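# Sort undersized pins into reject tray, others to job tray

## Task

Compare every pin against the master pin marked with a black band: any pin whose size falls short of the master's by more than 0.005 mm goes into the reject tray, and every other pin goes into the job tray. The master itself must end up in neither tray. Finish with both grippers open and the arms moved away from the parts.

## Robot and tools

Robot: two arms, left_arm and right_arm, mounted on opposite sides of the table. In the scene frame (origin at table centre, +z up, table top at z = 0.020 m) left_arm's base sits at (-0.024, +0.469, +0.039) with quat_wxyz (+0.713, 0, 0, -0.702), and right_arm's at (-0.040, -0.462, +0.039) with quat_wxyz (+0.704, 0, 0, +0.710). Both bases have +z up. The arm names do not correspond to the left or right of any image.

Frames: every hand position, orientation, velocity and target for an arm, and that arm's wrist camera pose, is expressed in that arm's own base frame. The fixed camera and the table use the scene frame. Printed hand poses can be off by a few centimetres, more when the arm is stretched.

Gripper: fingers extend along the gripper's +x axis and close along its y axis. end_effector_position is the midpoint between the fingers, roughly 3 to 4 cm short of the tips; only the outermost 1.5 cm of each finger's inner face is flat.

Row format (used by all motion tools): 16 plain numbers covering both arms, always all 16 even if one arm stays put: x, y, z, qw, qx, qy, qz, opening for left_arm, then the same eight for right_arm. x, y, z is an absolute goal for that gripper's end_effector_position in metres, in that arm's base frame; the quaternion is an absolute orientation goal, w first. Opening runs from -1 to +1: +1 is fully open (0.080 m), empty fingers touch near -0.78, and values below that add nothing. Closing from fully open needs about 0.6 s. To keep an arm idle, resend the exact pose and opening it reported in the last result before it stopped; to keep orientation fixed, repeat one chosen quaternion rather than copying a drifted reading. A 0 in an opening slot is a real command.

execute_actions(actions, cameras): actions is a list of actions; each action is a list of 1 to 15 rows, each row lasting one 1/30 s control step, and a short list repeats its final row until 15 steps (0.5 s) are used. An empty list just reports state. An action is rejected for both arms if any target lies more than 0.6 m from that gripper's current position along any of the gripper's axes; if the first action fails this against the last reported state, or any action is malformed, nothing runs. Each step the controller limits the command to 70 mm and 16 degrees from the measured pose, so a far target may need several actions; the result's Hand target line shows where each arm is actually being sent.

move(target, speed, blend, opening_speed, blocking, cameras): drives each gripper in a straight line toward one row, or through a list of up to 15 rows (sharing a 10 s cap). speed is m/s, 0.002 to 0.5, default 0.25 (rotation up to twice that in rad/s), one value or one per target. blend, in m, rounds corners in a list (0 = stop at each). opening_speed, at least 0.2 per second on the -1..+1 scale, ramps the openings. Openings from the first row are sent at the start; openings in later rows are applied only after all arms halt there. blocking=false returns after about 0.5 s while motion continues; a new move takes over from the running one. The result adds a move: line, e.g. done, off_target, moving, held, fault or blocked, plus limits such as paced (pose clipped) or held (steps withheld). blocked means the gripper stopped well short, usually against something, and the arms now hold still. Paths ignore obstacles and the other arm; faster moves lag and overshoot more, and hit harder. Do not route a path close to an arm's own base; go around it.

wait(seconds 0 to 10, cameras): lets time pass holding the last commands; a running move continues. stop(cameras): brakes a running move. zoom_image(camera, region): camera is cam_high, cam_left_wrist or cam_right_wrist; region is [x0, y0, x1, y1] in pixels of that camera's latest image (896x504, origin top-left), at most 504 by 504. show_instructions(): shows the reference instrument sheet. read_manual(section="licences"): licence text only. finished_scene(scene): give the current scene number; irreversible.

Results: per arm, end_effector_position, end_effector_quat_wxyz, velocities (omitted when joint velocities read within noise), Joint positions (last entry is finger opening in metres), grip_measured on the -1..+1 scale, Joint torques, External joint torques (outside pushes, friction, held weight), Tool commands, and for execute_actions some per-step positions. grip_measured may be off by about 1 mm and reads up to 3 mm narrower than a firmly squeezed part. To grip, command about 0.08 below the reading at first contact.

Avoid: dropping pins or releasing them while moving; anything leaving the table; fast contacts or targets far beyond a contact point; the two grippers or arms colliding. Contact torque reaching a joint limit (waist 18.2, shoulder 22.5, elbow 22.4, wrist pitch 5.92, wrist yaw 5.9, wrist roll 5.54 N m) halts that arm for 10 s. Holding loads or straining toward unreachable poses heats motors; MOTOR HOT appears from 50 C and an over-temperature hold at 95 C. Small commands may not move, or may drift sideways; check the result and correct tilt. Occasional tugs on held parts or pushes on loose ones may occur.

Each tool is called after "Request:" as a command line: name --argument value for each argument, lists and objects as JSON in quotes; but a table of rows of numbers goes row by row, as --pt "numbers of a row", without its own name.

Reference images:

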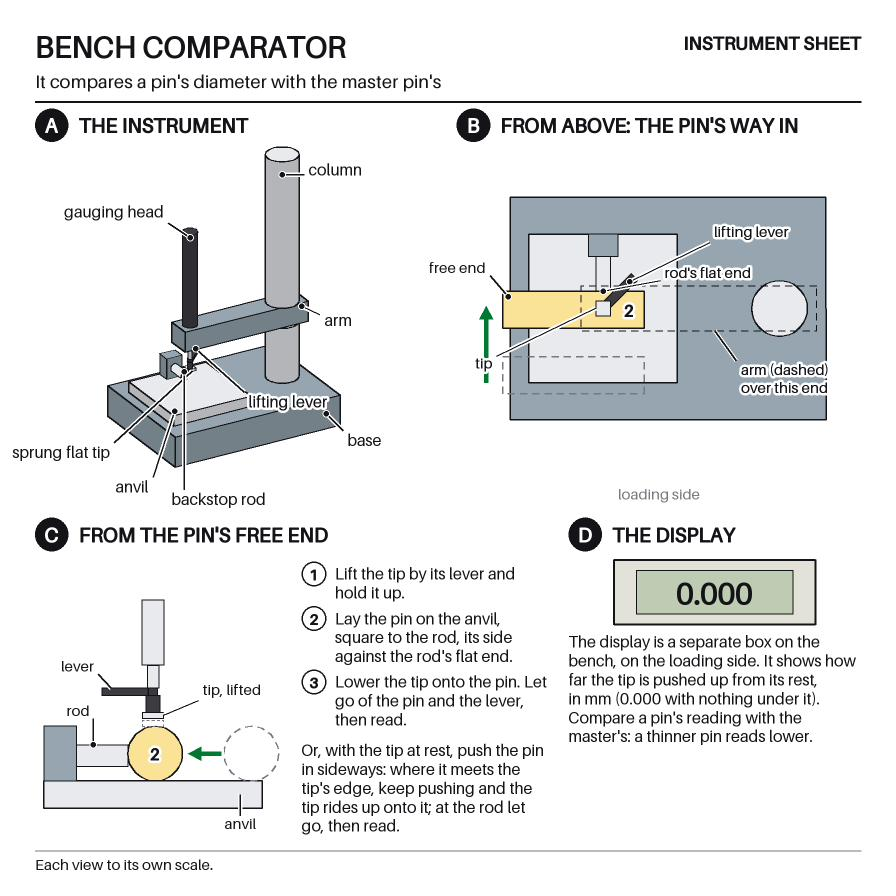

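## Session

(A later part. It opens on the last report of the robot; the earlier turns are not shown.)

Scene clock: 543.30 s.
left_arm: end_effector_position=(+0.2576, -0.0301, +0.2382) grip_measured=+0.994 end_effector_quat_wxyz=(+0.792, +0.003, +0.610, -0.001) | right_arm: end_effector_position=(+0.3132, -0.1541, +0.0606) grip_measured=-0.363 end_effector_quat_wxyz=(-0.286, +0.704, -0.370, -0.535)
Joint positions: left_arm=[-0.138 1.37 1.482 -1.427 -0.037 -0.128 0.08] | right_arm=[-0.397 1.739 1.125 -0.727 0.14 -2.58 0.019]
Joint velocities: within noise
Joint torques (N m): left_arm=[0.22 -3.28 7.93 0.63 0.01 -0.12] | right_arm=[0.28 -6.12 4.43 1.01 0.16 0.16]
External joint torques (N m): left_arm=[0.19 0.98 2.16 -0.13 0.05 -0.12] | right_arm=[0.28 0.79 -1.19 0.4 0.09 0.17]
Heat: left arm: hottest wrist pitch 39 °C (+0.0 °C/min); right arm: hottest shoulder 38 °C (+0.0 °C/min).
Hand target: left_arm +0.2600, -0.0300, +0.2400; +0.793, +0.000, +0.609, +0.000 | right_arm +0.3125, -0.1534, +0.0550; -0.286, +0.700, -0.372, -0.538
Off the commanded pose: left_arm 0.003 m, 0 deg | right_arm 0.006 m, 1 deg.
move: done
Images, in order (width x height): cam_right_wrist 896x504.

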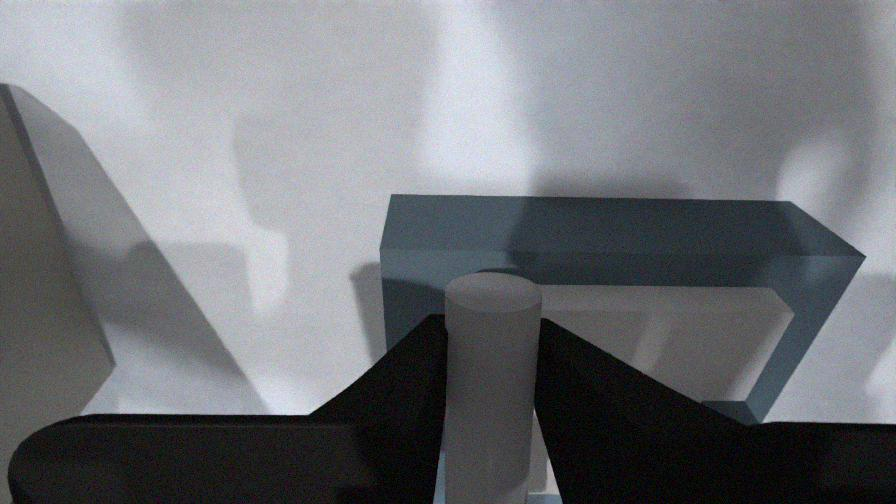

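Request:
move --target '[0.26,-0.03,0.24,0.793,0,0.609,0,0.99424,0.3361,-0.1382,0.057,0.2858,-0.7005,0.3725,0.5375,-0.44]' --speed 0.03

Scene clock: 554.40 s.
left_arm: end_effector_position=(+0.2576, -0.0301, +0.2382) grip_measured=+0.994 end_effector_quat_wxyz=(+0.792, +0.003, +0.610, -0.001) | right_arm: end_effector_position=(+0.3303, -0.1423, +0.0610) grip_measured=-0.363 end_effector_quat_wxyz=(-0.284, +0.700, -0.379, -0.535)
Joint positions: left_arm=[-0.138 1.37 1.482 -1.427 -0.037 -0.128 0.08] | right_arm=[-0.337 1.789 1.188 -0.757 0.168 -2.511 0.019]
Joint velocities: within noise
Joint torques (N m): left_arm=[0.21 -3.21 7.94 0.62 0 -0.11] | right_arm=[1.19 -5.53 6.69 0.82 -0.29 0.15]
External joint torques (N m): left_arm=[0.23 1 2.18 -0.15 0.03 -0.11] | right_arm=[1.19 1.78 1.03 0.22 -0.37 0.15]
Heat: left arm: hottest wrist pitch 39 °C (+0.0 °C/min); right arm: hottest shoulder 37 °C (-2.0 °C/min).
Hand target: left_arm +0.2600, -0.0300, +0.2400; +0.793, +0.000, +0.609, +0.000 | right_arm +0.3359, -0.1381, +0.0570; -0.286, +0.700, -0.372, -0.538
Off the commanded pose: left_arm 0.003 m, 0 deg | right_arm 0.008 m, 1 deg.
move: done

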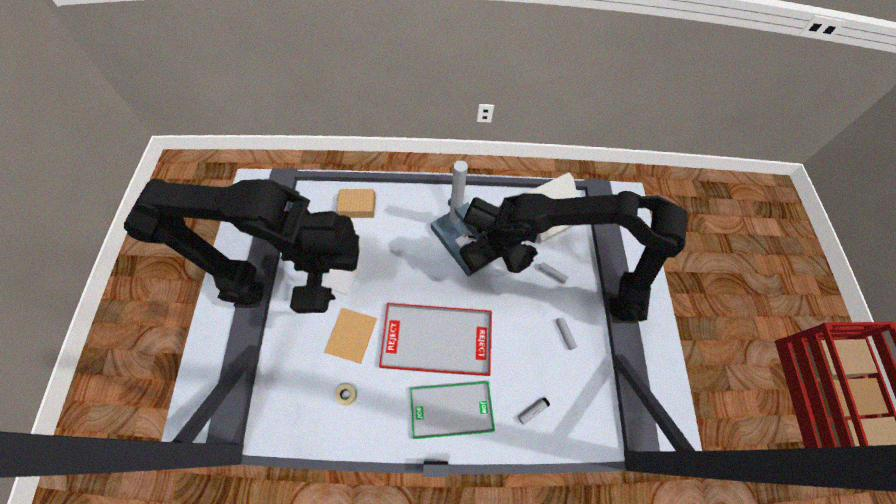

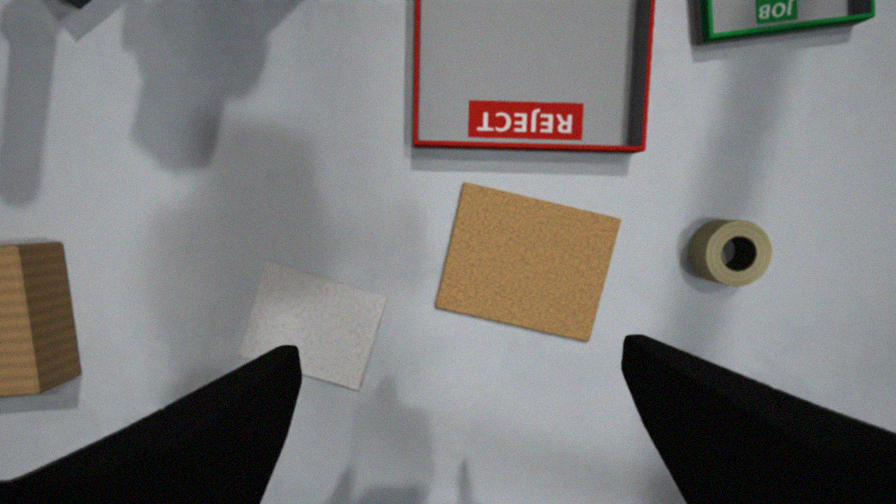

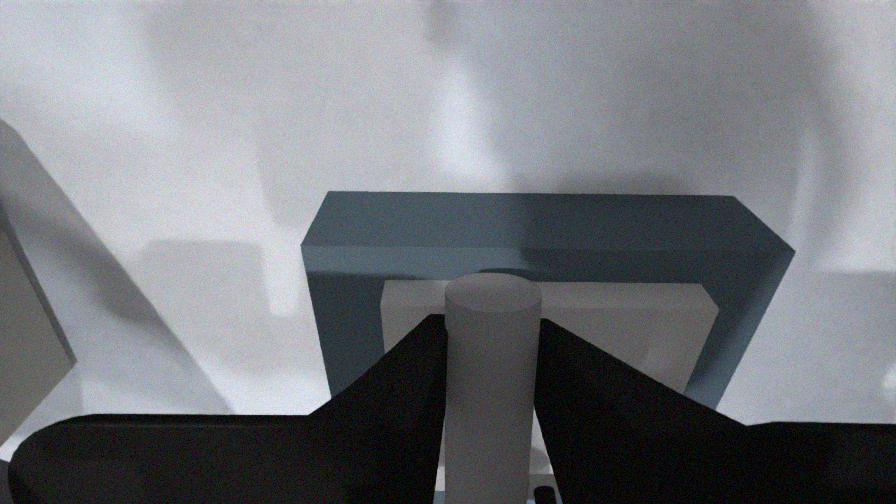

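Request:
move --target '[0.26,-0.03,0.24,0.793,0,0.609,0,0.99424,0.3428,-0.1338,0.058,0.2858,-0.7005,0.3725,0.5375,-0.44]' --speed 0.03 --cameras '["cam_right_wrist"]'

Scene clock: 568.77 s.
left_arm: end_effector_position=(+0.2576, -0.0301, +0.2382) grip_measured=+0.994 end_effector_quat_wxyz=(+0.792, +0.003, +0.610, -0.001) | right_arm: end_effector_position=(+0.3316, -0.1418, +0.0612) grip_measured=-0.363 end_effector_quat_wxyz=(-0.282, +0.694, -0.387, -0.537)
Joint positions: left_arm=[-0.138 1.37 1.482 -1.427 -0.037 -0.128 0.08] | right_arm=[-0.328 1.803 1.208 -0.778 0.184 -2.491 0.019]
Joint velocities: within noise
Joint torques (N m): left_arm=[0.23 -3.25 7.94 0.63 0.03 -0.12] | right_arm=[2.11 -5.49 7.54 1.37 -0.72 0.11]
External joint torques (N m): left_arm=[0.23 0.97 2.19 -0.14 0.06 -0.12] | right_arm=[2.06 1.89 1.92 0.8 -0.8 0.11]
Heat: left arm: hottest wrist pitch 39 °C (+0.0 °C/min); right arm: hottest shoulder 37 °C (-2.0 °C/min).
Hand target: left_arm +0.2600, -0.0300, +0.2400; +0.793, +0.000, +0.609, +0.000 | right_arm +0.3424, -0.1336, +0.0582; -0.286, +0.701, -0.372, -0.538
Off the commanded pose: left_arm 0.003 m, 0 deg | right_arm 0.014 m, 2 deg.
move: off_target (right_arm)
Images, in order (width x height): cam_right_wrist 896x504.

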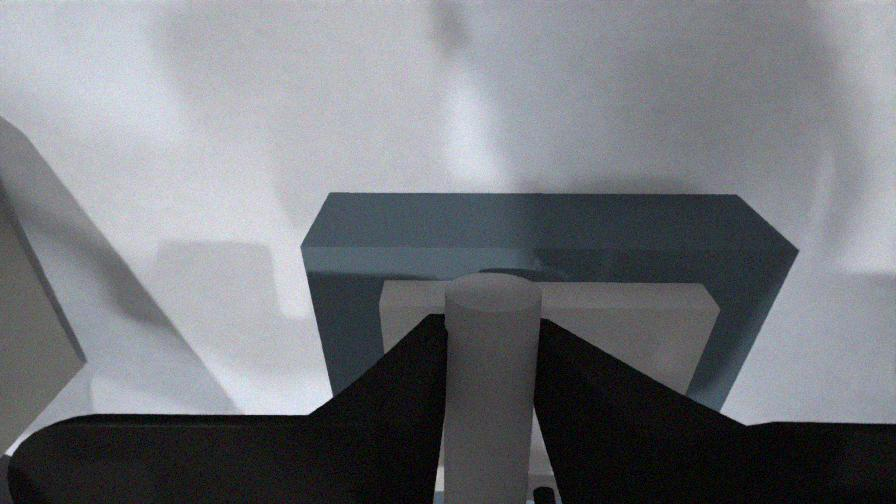

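Request:
execute_actions --actions '[]' --cameras '["cam_high","cam_right_wrist"]'

Request:
zoom_image --camera "cam_high" --region '[420, 150, 600, 290]'

Request:
zoom_image --camera "cam_right_wrist" --region '[360, 404, 660, 504]'

Scene clock: 586.50 s.
left_arm: end_effector_position=(+0.2576, -0.0301, +0.2382) grip_measured=+0.994 end_effector_quat_wxyz=(+0.792, +0.003, +0.610, -0.001) | right_arm: end_effector_position=(+0.3315, -0.1417, +0.0612) grip_measured=-0.363 end_effector_quat_wxyz=(-0.282, +0.694, -0.388, -0.537)
Joint positions: left_arm=[-0.138 1.37 1.482 -1.427 -0.037 -0.128 0.08] | right_arm=[-0.328 1.803 1.208 -0.778 0.184 -2.491 0.019]
Joint velocities: within noise
Joint torques (N m): left_arm=[0.22 -3.28 8 0.61 0.02 -0.11] | right_arm=[2.18 -5.42 7.43 1.36 -0.71 0.11]
External joint torques (N m): left_arm=[0.21 1.01 2.27 -0.12 0.05 -0.11] | right_arm=[2.22 2.01 1.79 0.78 -0.8 0.11]
Heat: left arm: hottest wrist pitch 39 °C (+0.0 °C/min); right arm: hottest elbow 37 °C (+3.0 °C/min).
Hand target: left_arm +0.2600, -0.0300, +0.2400; +0.793, +0.000, +0.609, +0.000 | right_arm +0.3423, -0.1336, +0.0582; -0.286, +0.700, -0.372, -0.538
Tool commands: left_gripper/opening=+0.99424 right_gripper/opening=-0.44
Off the commanded pose: left_arm 0.003 m, 0 deg | right_arm 0.014 m, 2 deg.
Images, in order (width x height): cam_high 896x504, cam_right_wrist 896x504.

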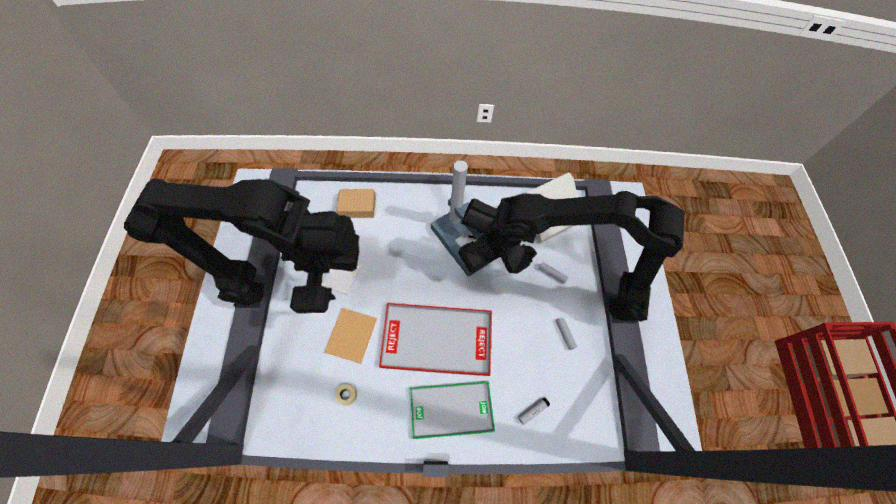

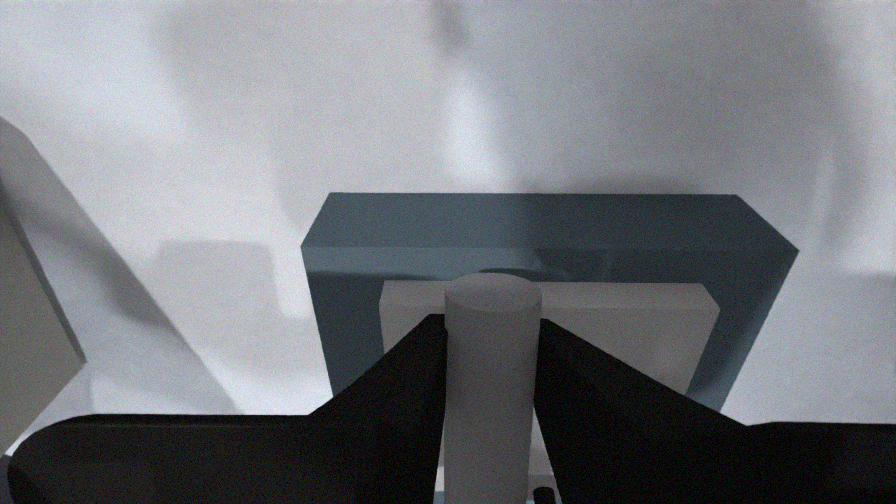

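Scaled by 2.800 from the camera's 896x504 image, which has a finer 1280x720 frame.

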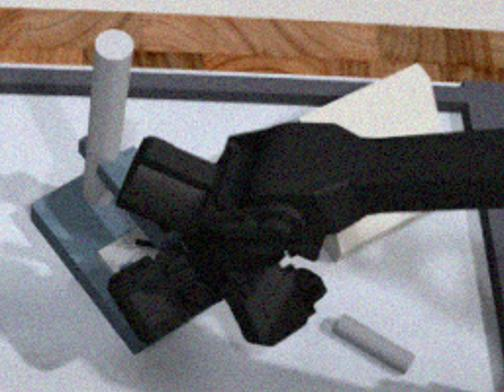

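Scaled by 1.680 from the camera's 896x504 image, which has a finer 1280x720 frame.

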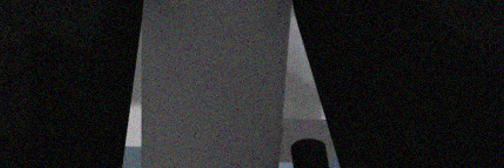

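Request:
move --pt "0.26 -0.03 0.24 0.793 0 0.609 0 0.99424 0.3235 -0.1463 0.0625 0.2858 -0.7005 0.3725 0.5375 -0.44" --pt "0.26 -0.03 0.24 0.793 0 0.609 0 0.99424 0.3428 -0.1338 0.0625 0.2858 -0.7005 0.3725 0.5375 -0.44" --speed 0.05 --cameras '["cam_right_wrist"]'

Scene clock: 604.60 s.
left_arm: end_effector_position=(+0.2576, -0.0301, +0.2382) grip_measured=+0.994 end_effector_quat_wxyz=(+0.792, +0.003, +0.610, -0.001) | right_arm: end_effector_position=(+0.3304, -0.1395, +0.0612) grip_measured=-0.363 end_effector_quat_wxyz=(-0.284, +0.690, -0.385, -0.542)
Joint positions: left_arm=[-0.138 1.37 1.482 -1.427 -0.037 -0.128 0.08] | right_arm=[-0.326 1.805 1.213 -0.794 0.177 -2.489 0.019]
Joint velocities: within noise
Joint torques (N m): left_arm=[0.27 -3.26 7.97 0.63 0.01 -0.12] | right_arm=[1.95 -6.25 8.16 1.25 -0.46 0.05]
External joint torques (N m): left_arm=[0.27 0.96 2.22 -0.14 0.05 -0.12] | right_arm=[2.03 1.16 2.54 0.7 -0.55 0.05]
Heat: left arm: hottest wrist pitch 39 °C (+0.0 °C/min); right arm: hottest elbow 38 °C (+5.0 °C/min).
Hand target: left_arm +0.2600, -0.0300, +0.2400; +0.793, +0.000, +0.609, +0.000 | right_arm +0.3424, -0.1337, +0.0626; -0.286, +0.700, -0.372, -0.538
Off the commanded pose: left_arm 0.003 m, 0 deg | right_arm 0.014 m, 2 deg.
move: off_target (right_arm)
Images, in order (width x height): cam_right_wrist 896x504.

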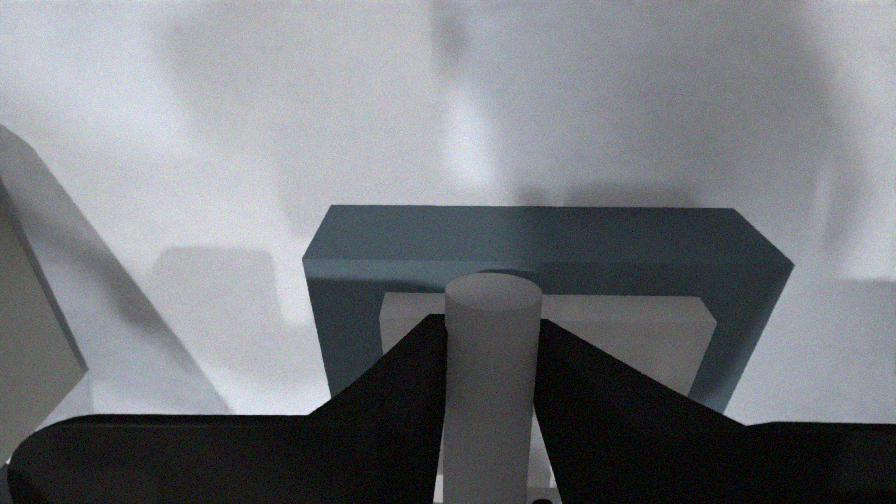

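Request:
move --pt "0.26 -0.03 0.24 0.793 0 0.609 0 0.99424 0.3225 -0.1470 0.0625 0.2858 -0.7005 0.3725 0.5375 -0.44" --pt "0.26 -0.03 0.24 0.793 0 0.609 0 0.99424 0.3225 -0.1470 0.0585 0.2858 -0.7005 0.3725 0.5375 -0.44" --pt "0.26 -0.03 0.24 0.793 0 0.609 0 0.99424 0.3225 -0.1470 0.0585 0.2858 -0.7005 0.3725 0.5375 0.1" --speed 0.05 --opening_speed 0.8 --cameras '["cam_right_wrist"]'

Scene clock: 618.77 s.
left_arm: end_effector_position=(+0.2576, -0.0301, +0.2382) grip_measured=+0.994 end_effector_quat_wxyz=(+0.792, +0.003, +0.610, -0.001) | right_arm: end_effector_position=(+0.3257, -0.1467, +0.0604) grip_measured=+0.096 end_effector_quat_wxyz=(-0.288, +0.703, -0.372, -0.534)
Joint positions: left_arm=[-0.138 1.37 1.482 -1.427 -0.037 -0.128 0.08] | right_arm=[-0.361 1.774 1.167 -0.741 0.148 -2.54 0.039]
Joint velocities: within noise
Joint torques (N m): left_arm=[0.22 -3.2 7.92 0.64 0.01 -0.12] | right_arm=[-0.34 -7.97 4.26 0.33 0.12 -0.15]
External joint torques (N m): left_arm=[0.23 1.05 2.19 -0.1 0.04 -0.12] | right_arm=[-0.32 -0.83 -1.41 -0.3 0.06 -0.15]
Heat: left arm: hottest wrist pitch 39 °C (+0.0 °C/min); right arm: hottest elbow 39 °C (+5.0 °C/min).
Hand target: left_arm +0.2600, -0.0300, +0.2400; +0.793, +0.000, +0.609, +0.000 | right_arm +0.3225, -0.1470, +0.0585; -0.286, +0.700, -0.373, -0.538
Off the commanded pose: left_arm 0.003 m, 0 deg | right_arm 0.004 m, 0 deg.
move: done
Images, in order (width x height): cam_right_wrist 896x504.

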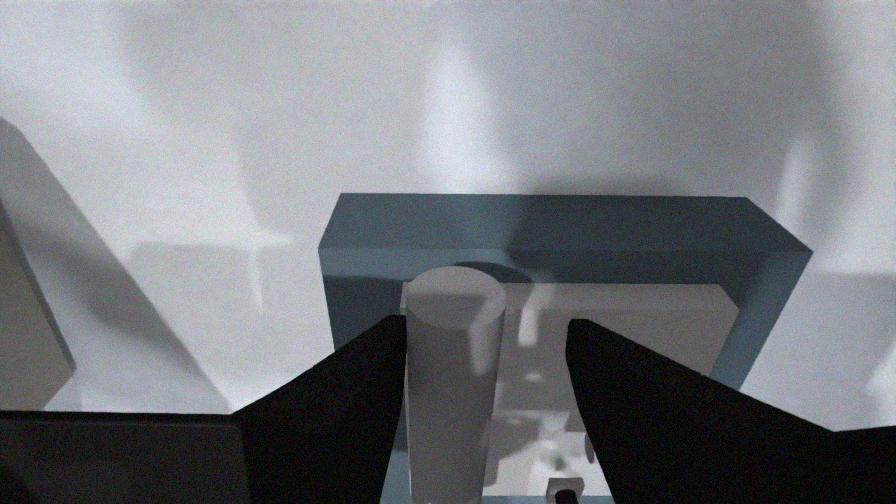

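Request:
zoom_image --camera "cam_right_wrist" --region '[480, 384, 660, 504]'

Scaled by 2.800 from the camera's 896x504 image, which has a finer 1280x720 frame.

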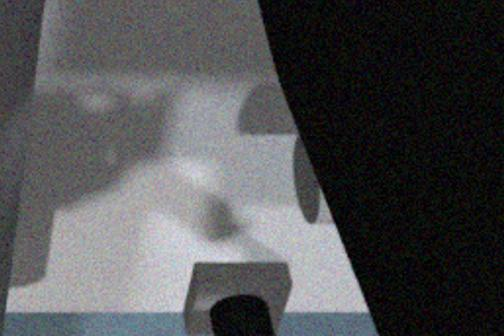

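Request:
move --pt "0.26 -0.03 0.24 0.793 0 0.609 0 0.99424 0.3165 -0.1370 0.11 0.2858 -0.7005 0.3725 0.5375 0.1" --pt "0.26 -0.03 0.24 0.793 0 0.609 0 0.99424 0.298 -0.08 0.085 0.1606 -0.8297 0.4412 0.302 0.5" --speed 0.15 --blend '[0.01,0]' --cameras '["cam_high","cam_right_wrist"]'

Scene clock: 654.47 s.
left_arm: end_effector_position=(+0.2576, -0.0301, +0.2382) grip_measured=+0.994 end_effector_quat_wxyz=(+0.792, +0.003, +0.610, -0.001) | right_arm: end_effector_position=(+0.2998, -0.0806, +0.0849) grip_measured=+0.496 end_effector_quat_wxyz=(-0.159, +0.829, -0.441, -0.304)
Joint positions: left_arm=[-0.138 1.37 1.482 -1.427 -0.037 -0.128 0.08] | right_arm=[0.063 1.427 0.67 -0.276 0.721 -2.312 0.057]
Joint velocities: within noise
Joint torques (N m): left_arm=[0.17 -3.26 7.94 0.62 0 -0.11] | right_arm=[0.34 -5.94 4.59 0.8 0.49 0.17]
External joint torques (N m): left_arm=[0.17 1.01 2.16 -0.14 0.04 -0.11] | right_arm=[0.32 -1.3 -1.15 -0.22 0.14 0.17]
Heat: left arm: hottest wrist pitch 39 °C (+0.0 °C/min); right arm: hottest shoulder 37 °C (+2.0 °C/min).
Hand target: left_arm +0.2600, -0.0300, +0.2400; +0.793, +0.000, +0.609, +0.000 | right_arm +0.2980, -0.0800, +0.0850; -0.161, +0.830, -0.441, -0.302
Off the commanded pose: left_arm 0.003 m, 0 deg | right_arm 0.002 m, 0 deg.
move: done
Images, in order (width x height): cam_high 896x504, cam_right_wrist 896x504.

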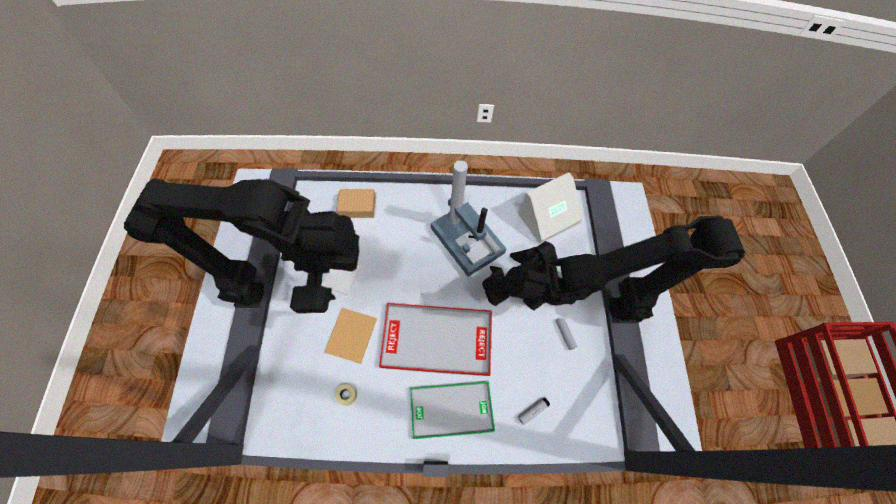

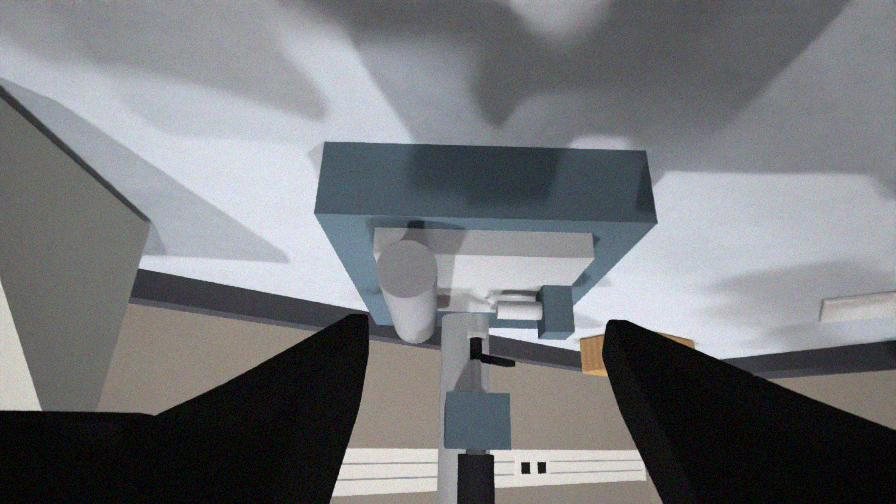

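Request:
zoom_image --camera "cam_right_wrist" --region '[340, 220, 620, 470]'

Scaled by 1.800 from the camera's 896x504 image, which has a finer 1280x720 frame.

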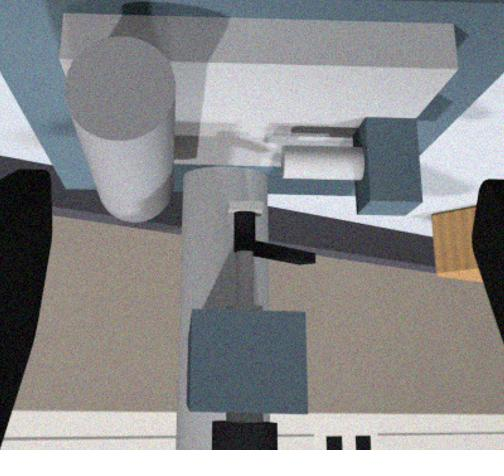

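Request:
move --pt "0.26 -0.03 0.24 0.793 0 0.609 0 0.99424 0.310 -0.134 0.095 0.2168 -0.7831 0.4164 0.4076 0.3" --pt "0.26 -0.03 0.24 0.793 0 0.609 0 0.99424 0.310 -0.1345 0.075 0.2168 -0.7831 0.4164 0.4076 0.3" --speed 0.12 --blend '[0.01,0]' --cameras '["cam_high","cam_right_wrist"]'

Scene clock: 759.07 s.
left_arm: end_effector_position=(+0.2576, -0.0301, +0.2382) grip_measured=+0.994 end_effector_quat_wxyz=(+0.792, +0.003, +0.610, -0.001) | right_arm: end_effector_position=(+0.3125, -0.1342, +0.0806) grip_measured=+0.303 end_effector_quat_wxyz=(-0.220, +0.787, -0.416, -0.400)
Joint positions: left_arm=[-0.138 1.37 1.482 -1.427 -0.037 -0.128 0.08] | right_arm=[-0.233 1.525 0.857 -0.41 0.399 -2.493 0.049]
Joint velocities: within noise
Joint torques (N m): left_arm=[0.23 -3.24 7.93 0.63 0.01 -0.1] | right_arm=[-0.35 -4.94 4.78 0.77 0.14 -0.15]
External joint torques (N m): left_arm=[0.24 1.01 2.19 -0.12 0.04 -0.1] | right_arm=[-0.32 0.66 -1.18 -0.24 -0.07 -0.15]
Heat: left arm: hottest wrist pitch 39 °C (+0.0 °C/min); right arm: hottest shoulder 35 °C (+0.0 °C/min).
Hand target: left_arm +0.2600, -0.0300, +0.2400; +0.793, +0.000, +0.609, +0.000 | right_arm +0.3099, -0.1345, +0.0751; -0.217, +0.783, -0.416, -0.408
Off the commanded pose: left_arm 0.003 m, 0 deg | right_arm 0.006 m, 1 deg.
move: done
Images, in order (width x height): cam_high 896x504, cam_right_wrist 896x504.

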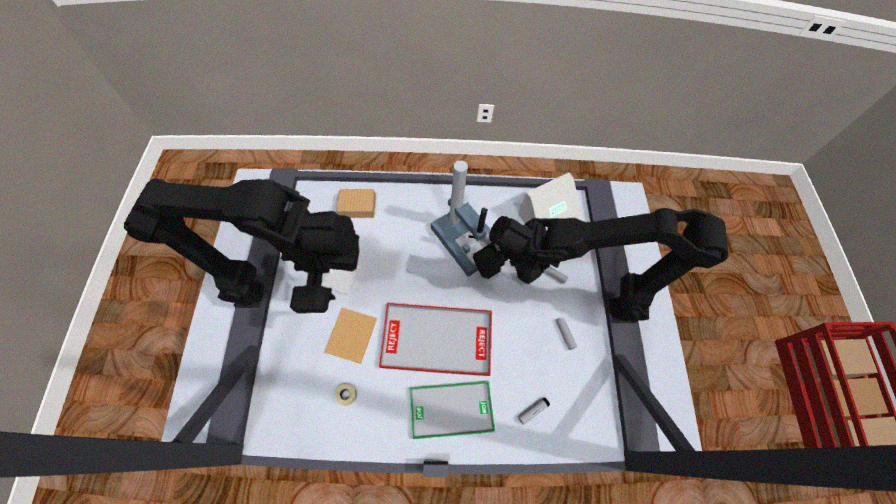

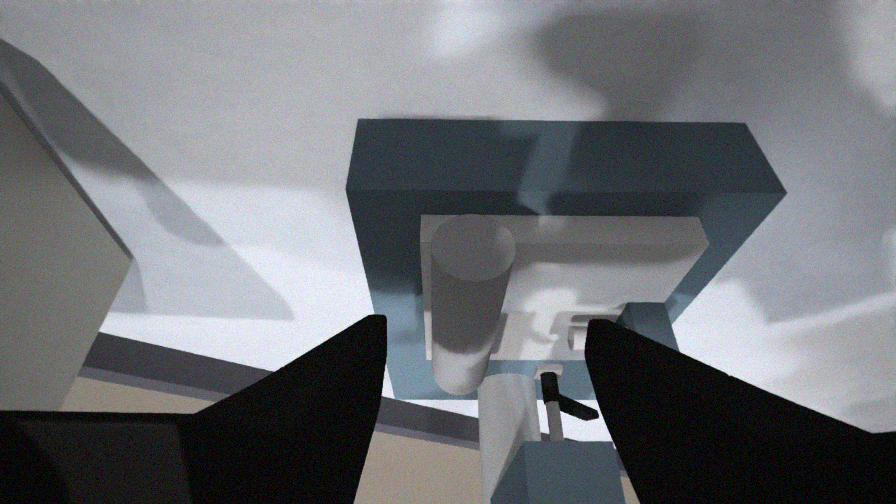

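Request:
move --pt "0.26 -0.03 0.24 0.793 0 0.609 0 0.99424 0.309 -0.1345 0.053 0.2168 -0.7831 0.4164 0.4076 0.3" --pt "0.26 -0.03 0.24 0.793 0 0.609 0 0.99424 0.309 -0.1345 0.053 0.2168 -0.7831 0.4164 0.4076 -0.44" --speed 0.06 --opening_speed 1.0 --cameras '["cam_right_wrist"]'

Scene clock: 770.03 s.
left_arm: end_effector_position=(+0.2576, -0.0301, +0.2382) grip_measured=+0.994 end_effector_quat_wxyz=(+0.792, +0.003, +0.610, -0.001) | right_arm: end_effector_position=(+0.3120, -0.1343, +0.0585) grip_measured=-0.370 end_effector_quat_wxyz=(-0.220, +0.787, -0.416, -0.400)
Joint positions: left_arm=[-0.138 1.37 1.482 -1.427 -0.037 -0.128 0.08] | right_arm=[-0.234 1.567 0.798 -0.309 0.398 -2.493 0.018]
Joint velocities: within noise
Joint torques (N m): left_arm=[0.25 -3.22 7.96 0.62 0.01 -0.13] | right_arm=[-0.35 -4.95 4.55 0.78 0.16 -0.15]
External joint torques (N m): left_arm=[0.25 0.99 2.25 -0.12 0.04 -0.13] | right_arm=[-0.32 0.71 -1.14 -0.22 -0.04 -0.15]
Heat: left arm: hottest wrist pitch 39 °C (+0.0 °C/min); right arm: hottest shoulder 35 °C (+0.0 °C/min).
Hand target: left_arm +0.2600, -0.0300, +0.2400; +0.793, +0.000, +0.609, +0.000 | right_arm +0.3090, -0.1345, +0.0531; -0.217, +0.783, -0.416, -0.408
Off the commanded pose: left_arm 0.003 m, 0 deg | right_arm 0.006 m, 1 deg.
move: done
Images, in order (width x height): cam_right_wrist 896x504.

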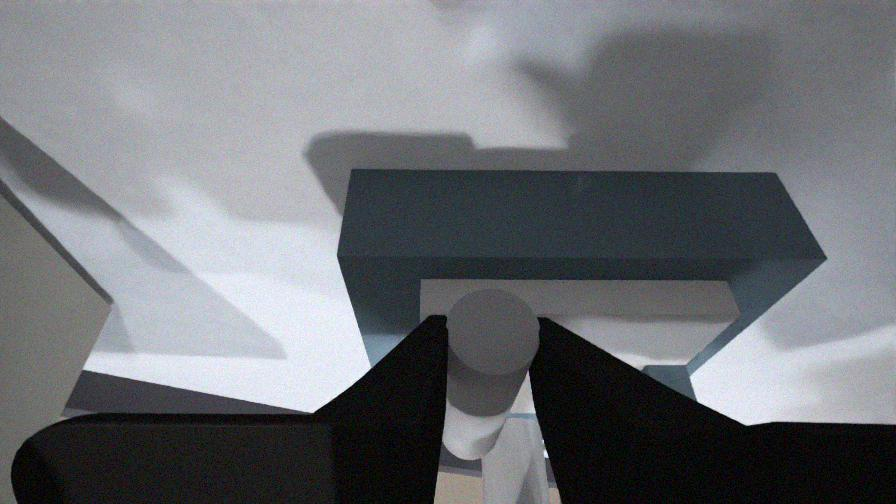

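Request:
move --target '[0.26,-0.03,0.24,0.793,0,0.609,0,0.99424,0.3283,-0.1220,0.054,0.2168,-0.7831,0.4164,0.4076,-0.44]' --speed 0.04 --cameras '["cam_right_wrist","cam_high"]'

Scene clock: 780.73 s.
left_arm: end_effector_position=(+0.2576, -0.0301, +0.2382) grip_measured=+0.994 end_effector_quat_wxyz=(+0.792, +0.003, +0.610, -0.001) | right_arm: end_effector_position=(+0.3262, -0.1256, +0.0583) grip_measured=-0.370 end_effector_quat_wxyz=(-0.216, +0.785, -0.421, -0.401)
Joint positions: left_arm=[-0.138 1.37 1.482 -1.427 -0.037 -0.128 0.08] | right_arm=[-0.187 1.622 0.858 -0.339 0.431 -2.447 0.018]
Joint velocities: within noise
Joint torques (N m): left_arm=[0.24 -3.23 7.94 0.62 0.02 -0.11] | right_arm=[0.82 -4.79 6.02 0.53 -0.05 0.17]
External joint torques (N m): left_arm=[0.25 0.93 2.19 -0.17 0.05 -0.11] | right_arm=[0.84 1.26 0.34 -0.44 -0.27 0.17]
Heat: left arm: hottest wrist pitch 39 °C (+0.0 °C/min); right arm: hottest shoulder 35 °C (+0.0 °C/min).
Hand target: left_arm +0.2600, -0.0300, +0.2400; +0.793, +0.000, +0.609, +0.000 | right_arm +0.3281, -0.1221, +0.0540; -0.217, +0.783, -0.417, -0.408
Off the commanded pose: left_arm 0.003 m, 0 deg | right_arm 0.006 m, 1 deg.
move: done
Images, in order (width x height): cam_high 896x504, cam_right_wrist 896x504.

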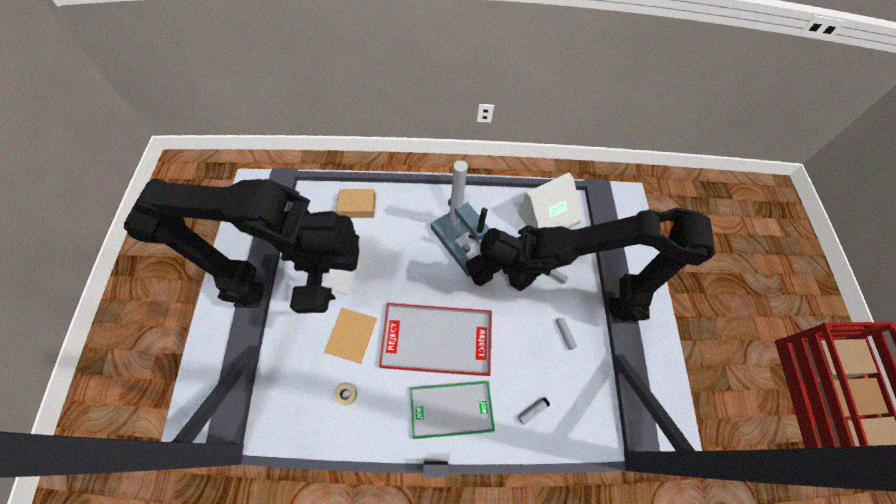

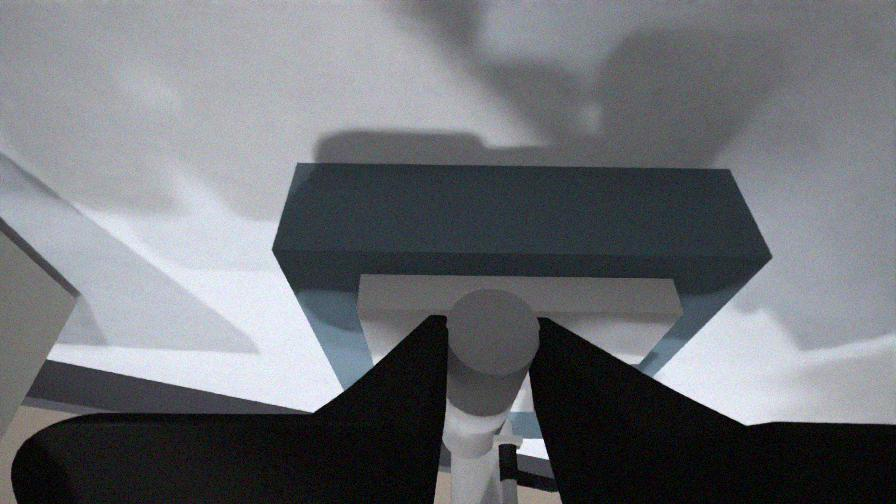

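Request:
zoom_image --camera "cam_high" --region '[530, 190, 590, 226]'

Request:
zoom_image --camera "cam_right_wrist" --region '[420, 384, 620, 504]'

Scaled by 8.400 from the camera's 896x504 image, which has a finer 1280x720 frame.

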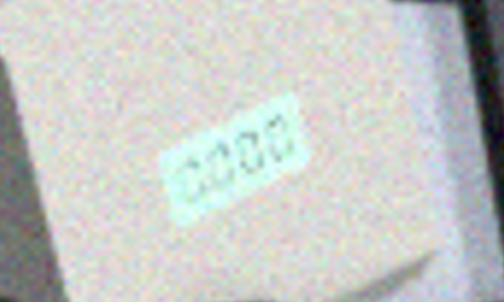

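Scaled by 2.520 from the camera's 896x504 image, which has a finer 1280x720 frame.

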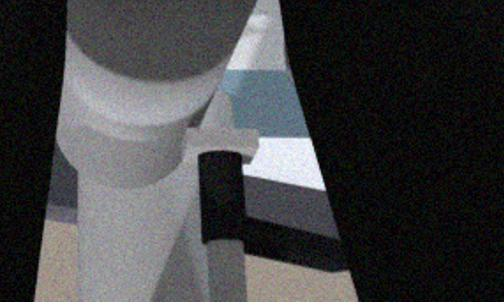

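Request:
move --target '[0.26,-0.03,0.24,0.793,0,0.609,0,0.99424,0.3370,-0.1165,0.054,0.2168,-0.7831,0.4164,0.4076,-0.46]' --speed 0.04 --cameras '["cam_right_wrist","cam_high"]'

Request:
zoom_image --camera "cam_right_wrist" --region '[420, 384, 620, 504]'

Request:
zoom_image --camera "cam_high" --region '[530, 190, 590, 226]'

Scene clock: 819.87 s.
left_arm: end_effector_position=(+0.2576, -0.0301, +0.2382) grip_measured=+0.994 end_effector_quat_wxyz=(+0.792, +0.003, +0.610, -0.001) | right_arm: end_effector_position=(+0.3337, -0.1212, +0.0584) grip_measured=-0.370 end_effector_quat_wxyz=(-0.215, +0.783, -0.423, -0.401)
Joint positions: left_arm=[-0.138 1.37 1.482 -1.427 -0.037 -0.128 0.08] | right_arm=[-0.165 1.65 0.889 -0.355 0.445 -2.423 0.018]
Joint velocities: within noise
Joint torques (N m): left_arm=[0.25 -3.24 7.97 0.63 0.01 -0.1] | right_arm=[1.09 -4.77 6.32 0.66 -0.18 0.1]
External joint torques (N m): left_arm=[0.24 1 2.28 -0.09 0.04 -0.1] | right_arm=[1.1 1.49 0.67 -0.29 -0.41 0.1]
Heat: left arm: hottest wrist pitch 38 °C (-1.0 °C/min); right arm: hottest shoulder 34 °C (-1.0 °C/min).
Hand target: left_arm +0.2600, -0.0300, +0.2400; +0.793, +0.000, +0.609, +0.000 | right_arm +0.3368, -0.1165, +0.0541; -0.217, +0.783, -0.416, -0.408
Off the commanded pose: left_arm 0.003 m, 0 deg | right_arm 0.007 m, 1 deg.
move: done
Images, in order (width x height): cam_high 896x504, cam_right_wrist 896x504.

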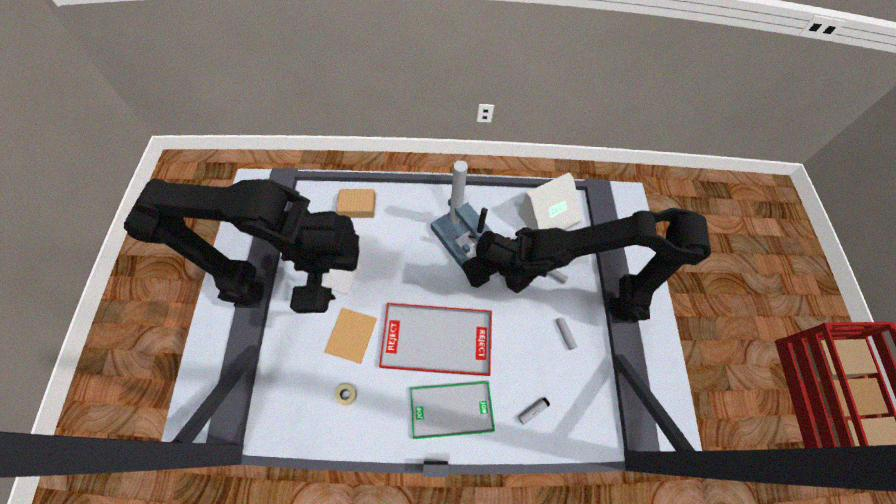

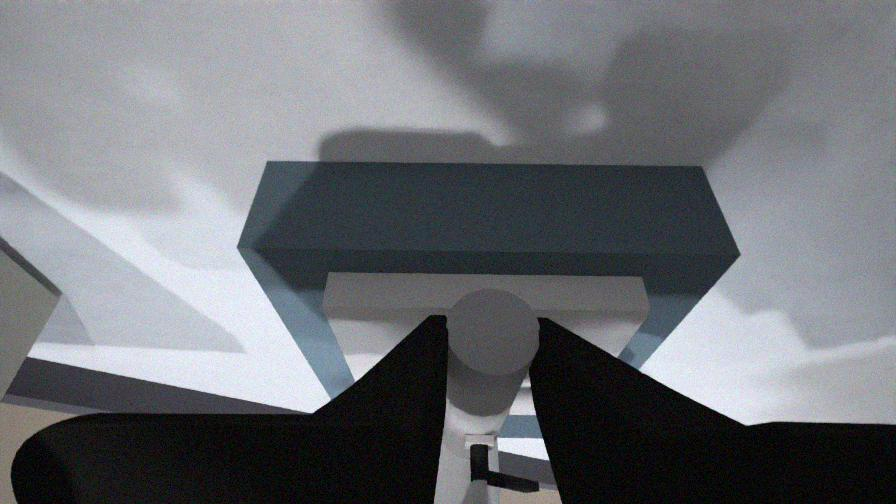

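Scaled by 2.520 from the camera's 896x504 image, which has a finer 1280x720 frame.

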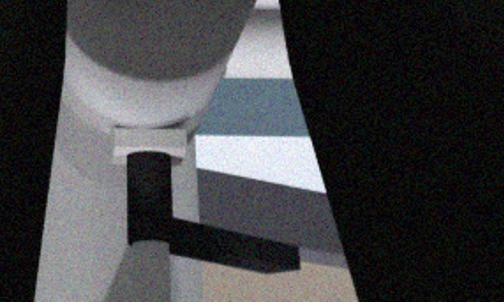

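Scaled by 8.400 from the camera's 896x504 image, which has a finer 1280x720 frame.

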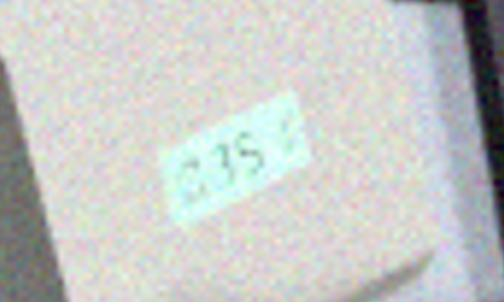

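Request:
move --target '[0.26,-0.03,0.24,0.793,0,0.609,0,0.99424,0.3396,-0.1148,0.054,0.2168,-0.7831,0.4164,0.4076,-0.46]' --speed 0.04 --cameras '["cam_right_wrist","cam_high"]'

Request:
zoom_image --camera "cam_right_wrist" --region '[420, 384, 620, 504]'

Scene clock: 845.83 s.
left_arm: end_effector_position=(+0.2576, -0.0301, +0.2382) grip_measured=+0.994 end_effector_quat_wxyz=(+0.792, +0.003, +0.610, -0.001) | right_arm: end_effector_position=(+0.3343, -0.1209, +0.0584) grip_measured=-0.370 end_effector_quat_wxyz=(-0.214, +0.782, -0.427, -0.402)
Joint positions: left_arm=[-0.138 1.37 1.482 -1.427 -0.037 -0.128 0.08] | right_arm=[-0.16 1.656 0.897 -0.364 0.454 -2.415 0.018]
Joint velocities: within noise
Joint torques (N m): left_arm=[0.24 -3.23 7.96 0.63 0.01 -0.11] | right_arm=[1.33 -4.57 6.58 0.91 -0.41 0.11]
External joint torques (N m): left_arm=[0.25 1 2.23 -0.13 0.05 -0.12] | right_arm=[1.3 1.71 0.99 -0.01 -0.64 0.12]
Heat: left arm: hottest wrist pitch 38 °C (-1.0 °C/min); right arm: hottest elbow 36 °C (+2.0 °C/min).
Hand target: left_arm +0.2600, -0.0300, +0.2400; +0.793, +0.000, +0.609, +0.000 | right_arm +0.3394, -0.1147, +0.0542; -0.217, +0.783, -0.416, -0.408
Off the commanded pose: left_arm 0.003 m, 0 deg | right_arm 0.009 m, 1 deg.
move: off_target (right_arm)
Images, in order (width x height): cam_high 896x504, cam_right_wrist 896x504.

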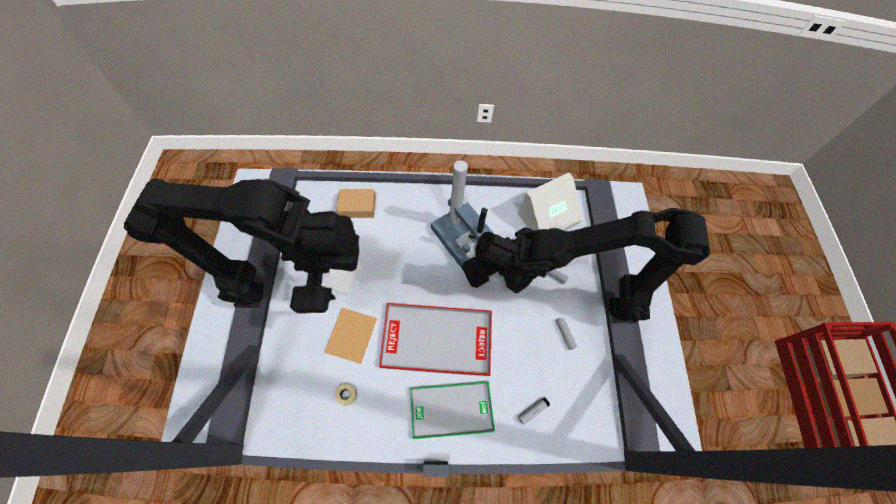

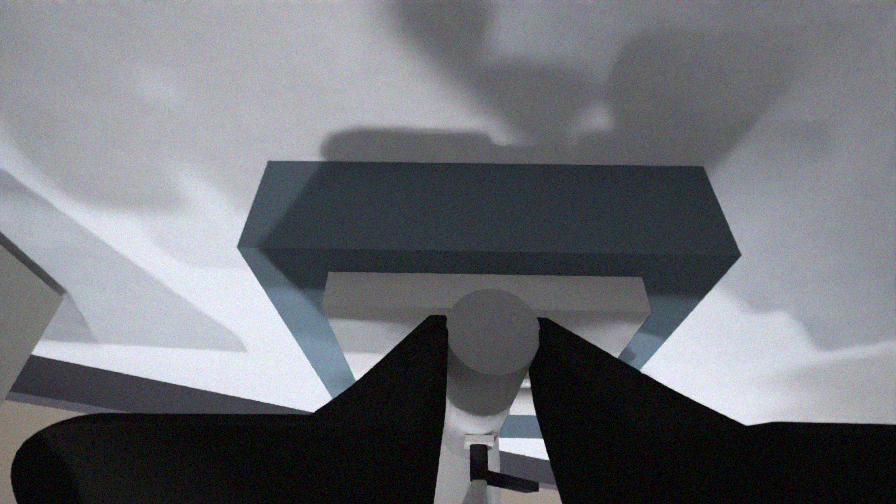

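Scaled by 2.520 from the camera's 896x504 image, which has a finer 1280x720 frame.

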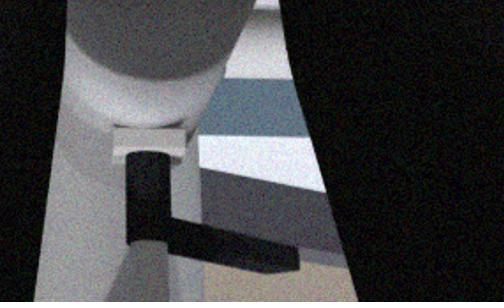

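Request:
move --pt "0.26 -0.03 0.24 0.793 0 0.609 0 0.99424 0.3330 -0.1198 0.054 0.2168 -0.7831 0.4164 0.4076 -0.46" --pt "0.26 -0.03 0.24 0.793 0 0.609 0 0.99424 0.3330 -0.1198 0.054 0.2168 -0.7831 0.4164 0.4076 -0.1" --speed 0.04 --opening_speed 0.6 --cameras '["cam_right_wrist","cam_high"]'

Request:
zoom_image --camera "cam_high" --region '[530, 190, 590, 226]'

Scene clock: 862.10 s.
left_arm: end_effector_position=(+0.2576, -0.0301, +0.2382) grip_measured=+0.994 end_effector_quat_wxyz=(+0.792, +0.003, +0.610, -0.001) | right_arm: end_effector_position=(+0.3351, -0.1205, +0.0577) grip_measured=-0.104 end_effector_quat_wxyz=(-0.220, +0.785, -0.418, -0.402)
Joint positions: left_arm=[-0.138 1.37 1.482 -1.427 -0.037 -0.128 0.08] | right_arm=[-0.168 1.65 0.888 -0.348 0.43 -2.426 0.03]
Joint velocities: within noise
Joint torques (N m): left_arm=[0.22 -3.23 7.94 0.63 0.01 -0.12] | right_arm=[0.05 -6.23 4.57 0.72 0.16 -0.16]
External joint torques (N m): left_arm=[0.24 1.04 2.19 -0.12 0.04 -0.12] | right_arm=[0.02 0.06 -1.13 -0.25 -0.06 -0.16]
Heat: left arm: hottest wrist pitch 38 °C (-1.0 °C/min); right arm: hottest elbow 35 °C (+1.0 °C/min).
Hand target: left_arm +0.2600, -0.0300, +0.2400; +0.793, +0.000, +0.609, +0.000 | right_arm +0.3330, -0.1198, +0.0541; -0.217, +0.783, -0.416, -0.408
Off the commanded pose: left_arm 0.003 m, 0 deg | right_arm 0.004 m, 1 deg.
move: done
Images, in order (width x height): cam_high 896x504, cam_right_wrist 896x504.

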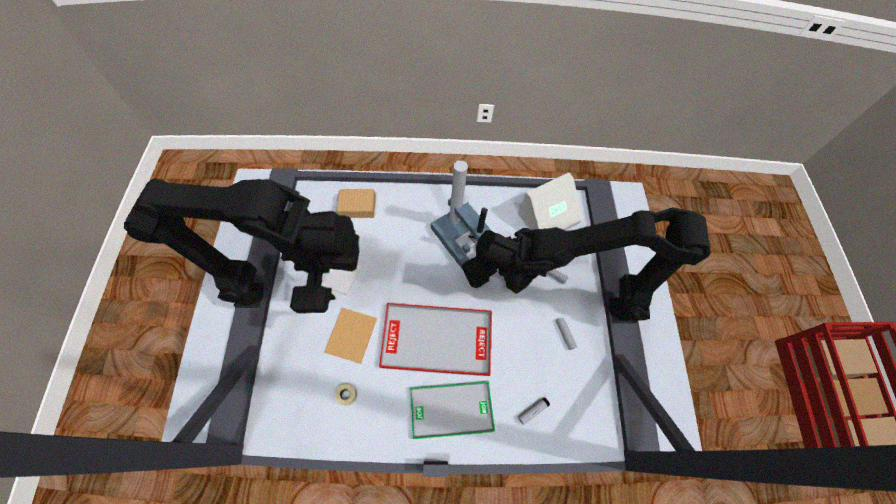

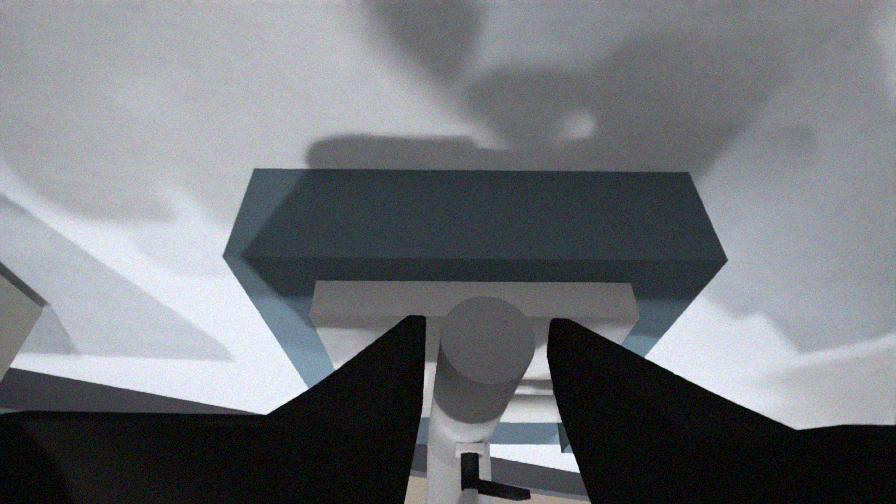

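Scaled by 8.400 from the camera's 896x504 image, which has a finer 1280x720 frame.

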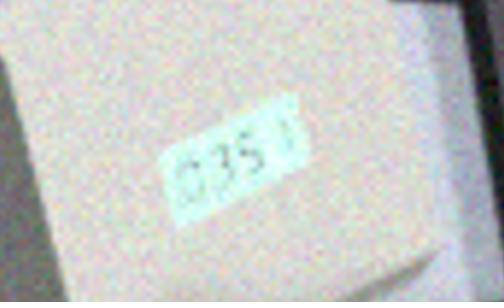

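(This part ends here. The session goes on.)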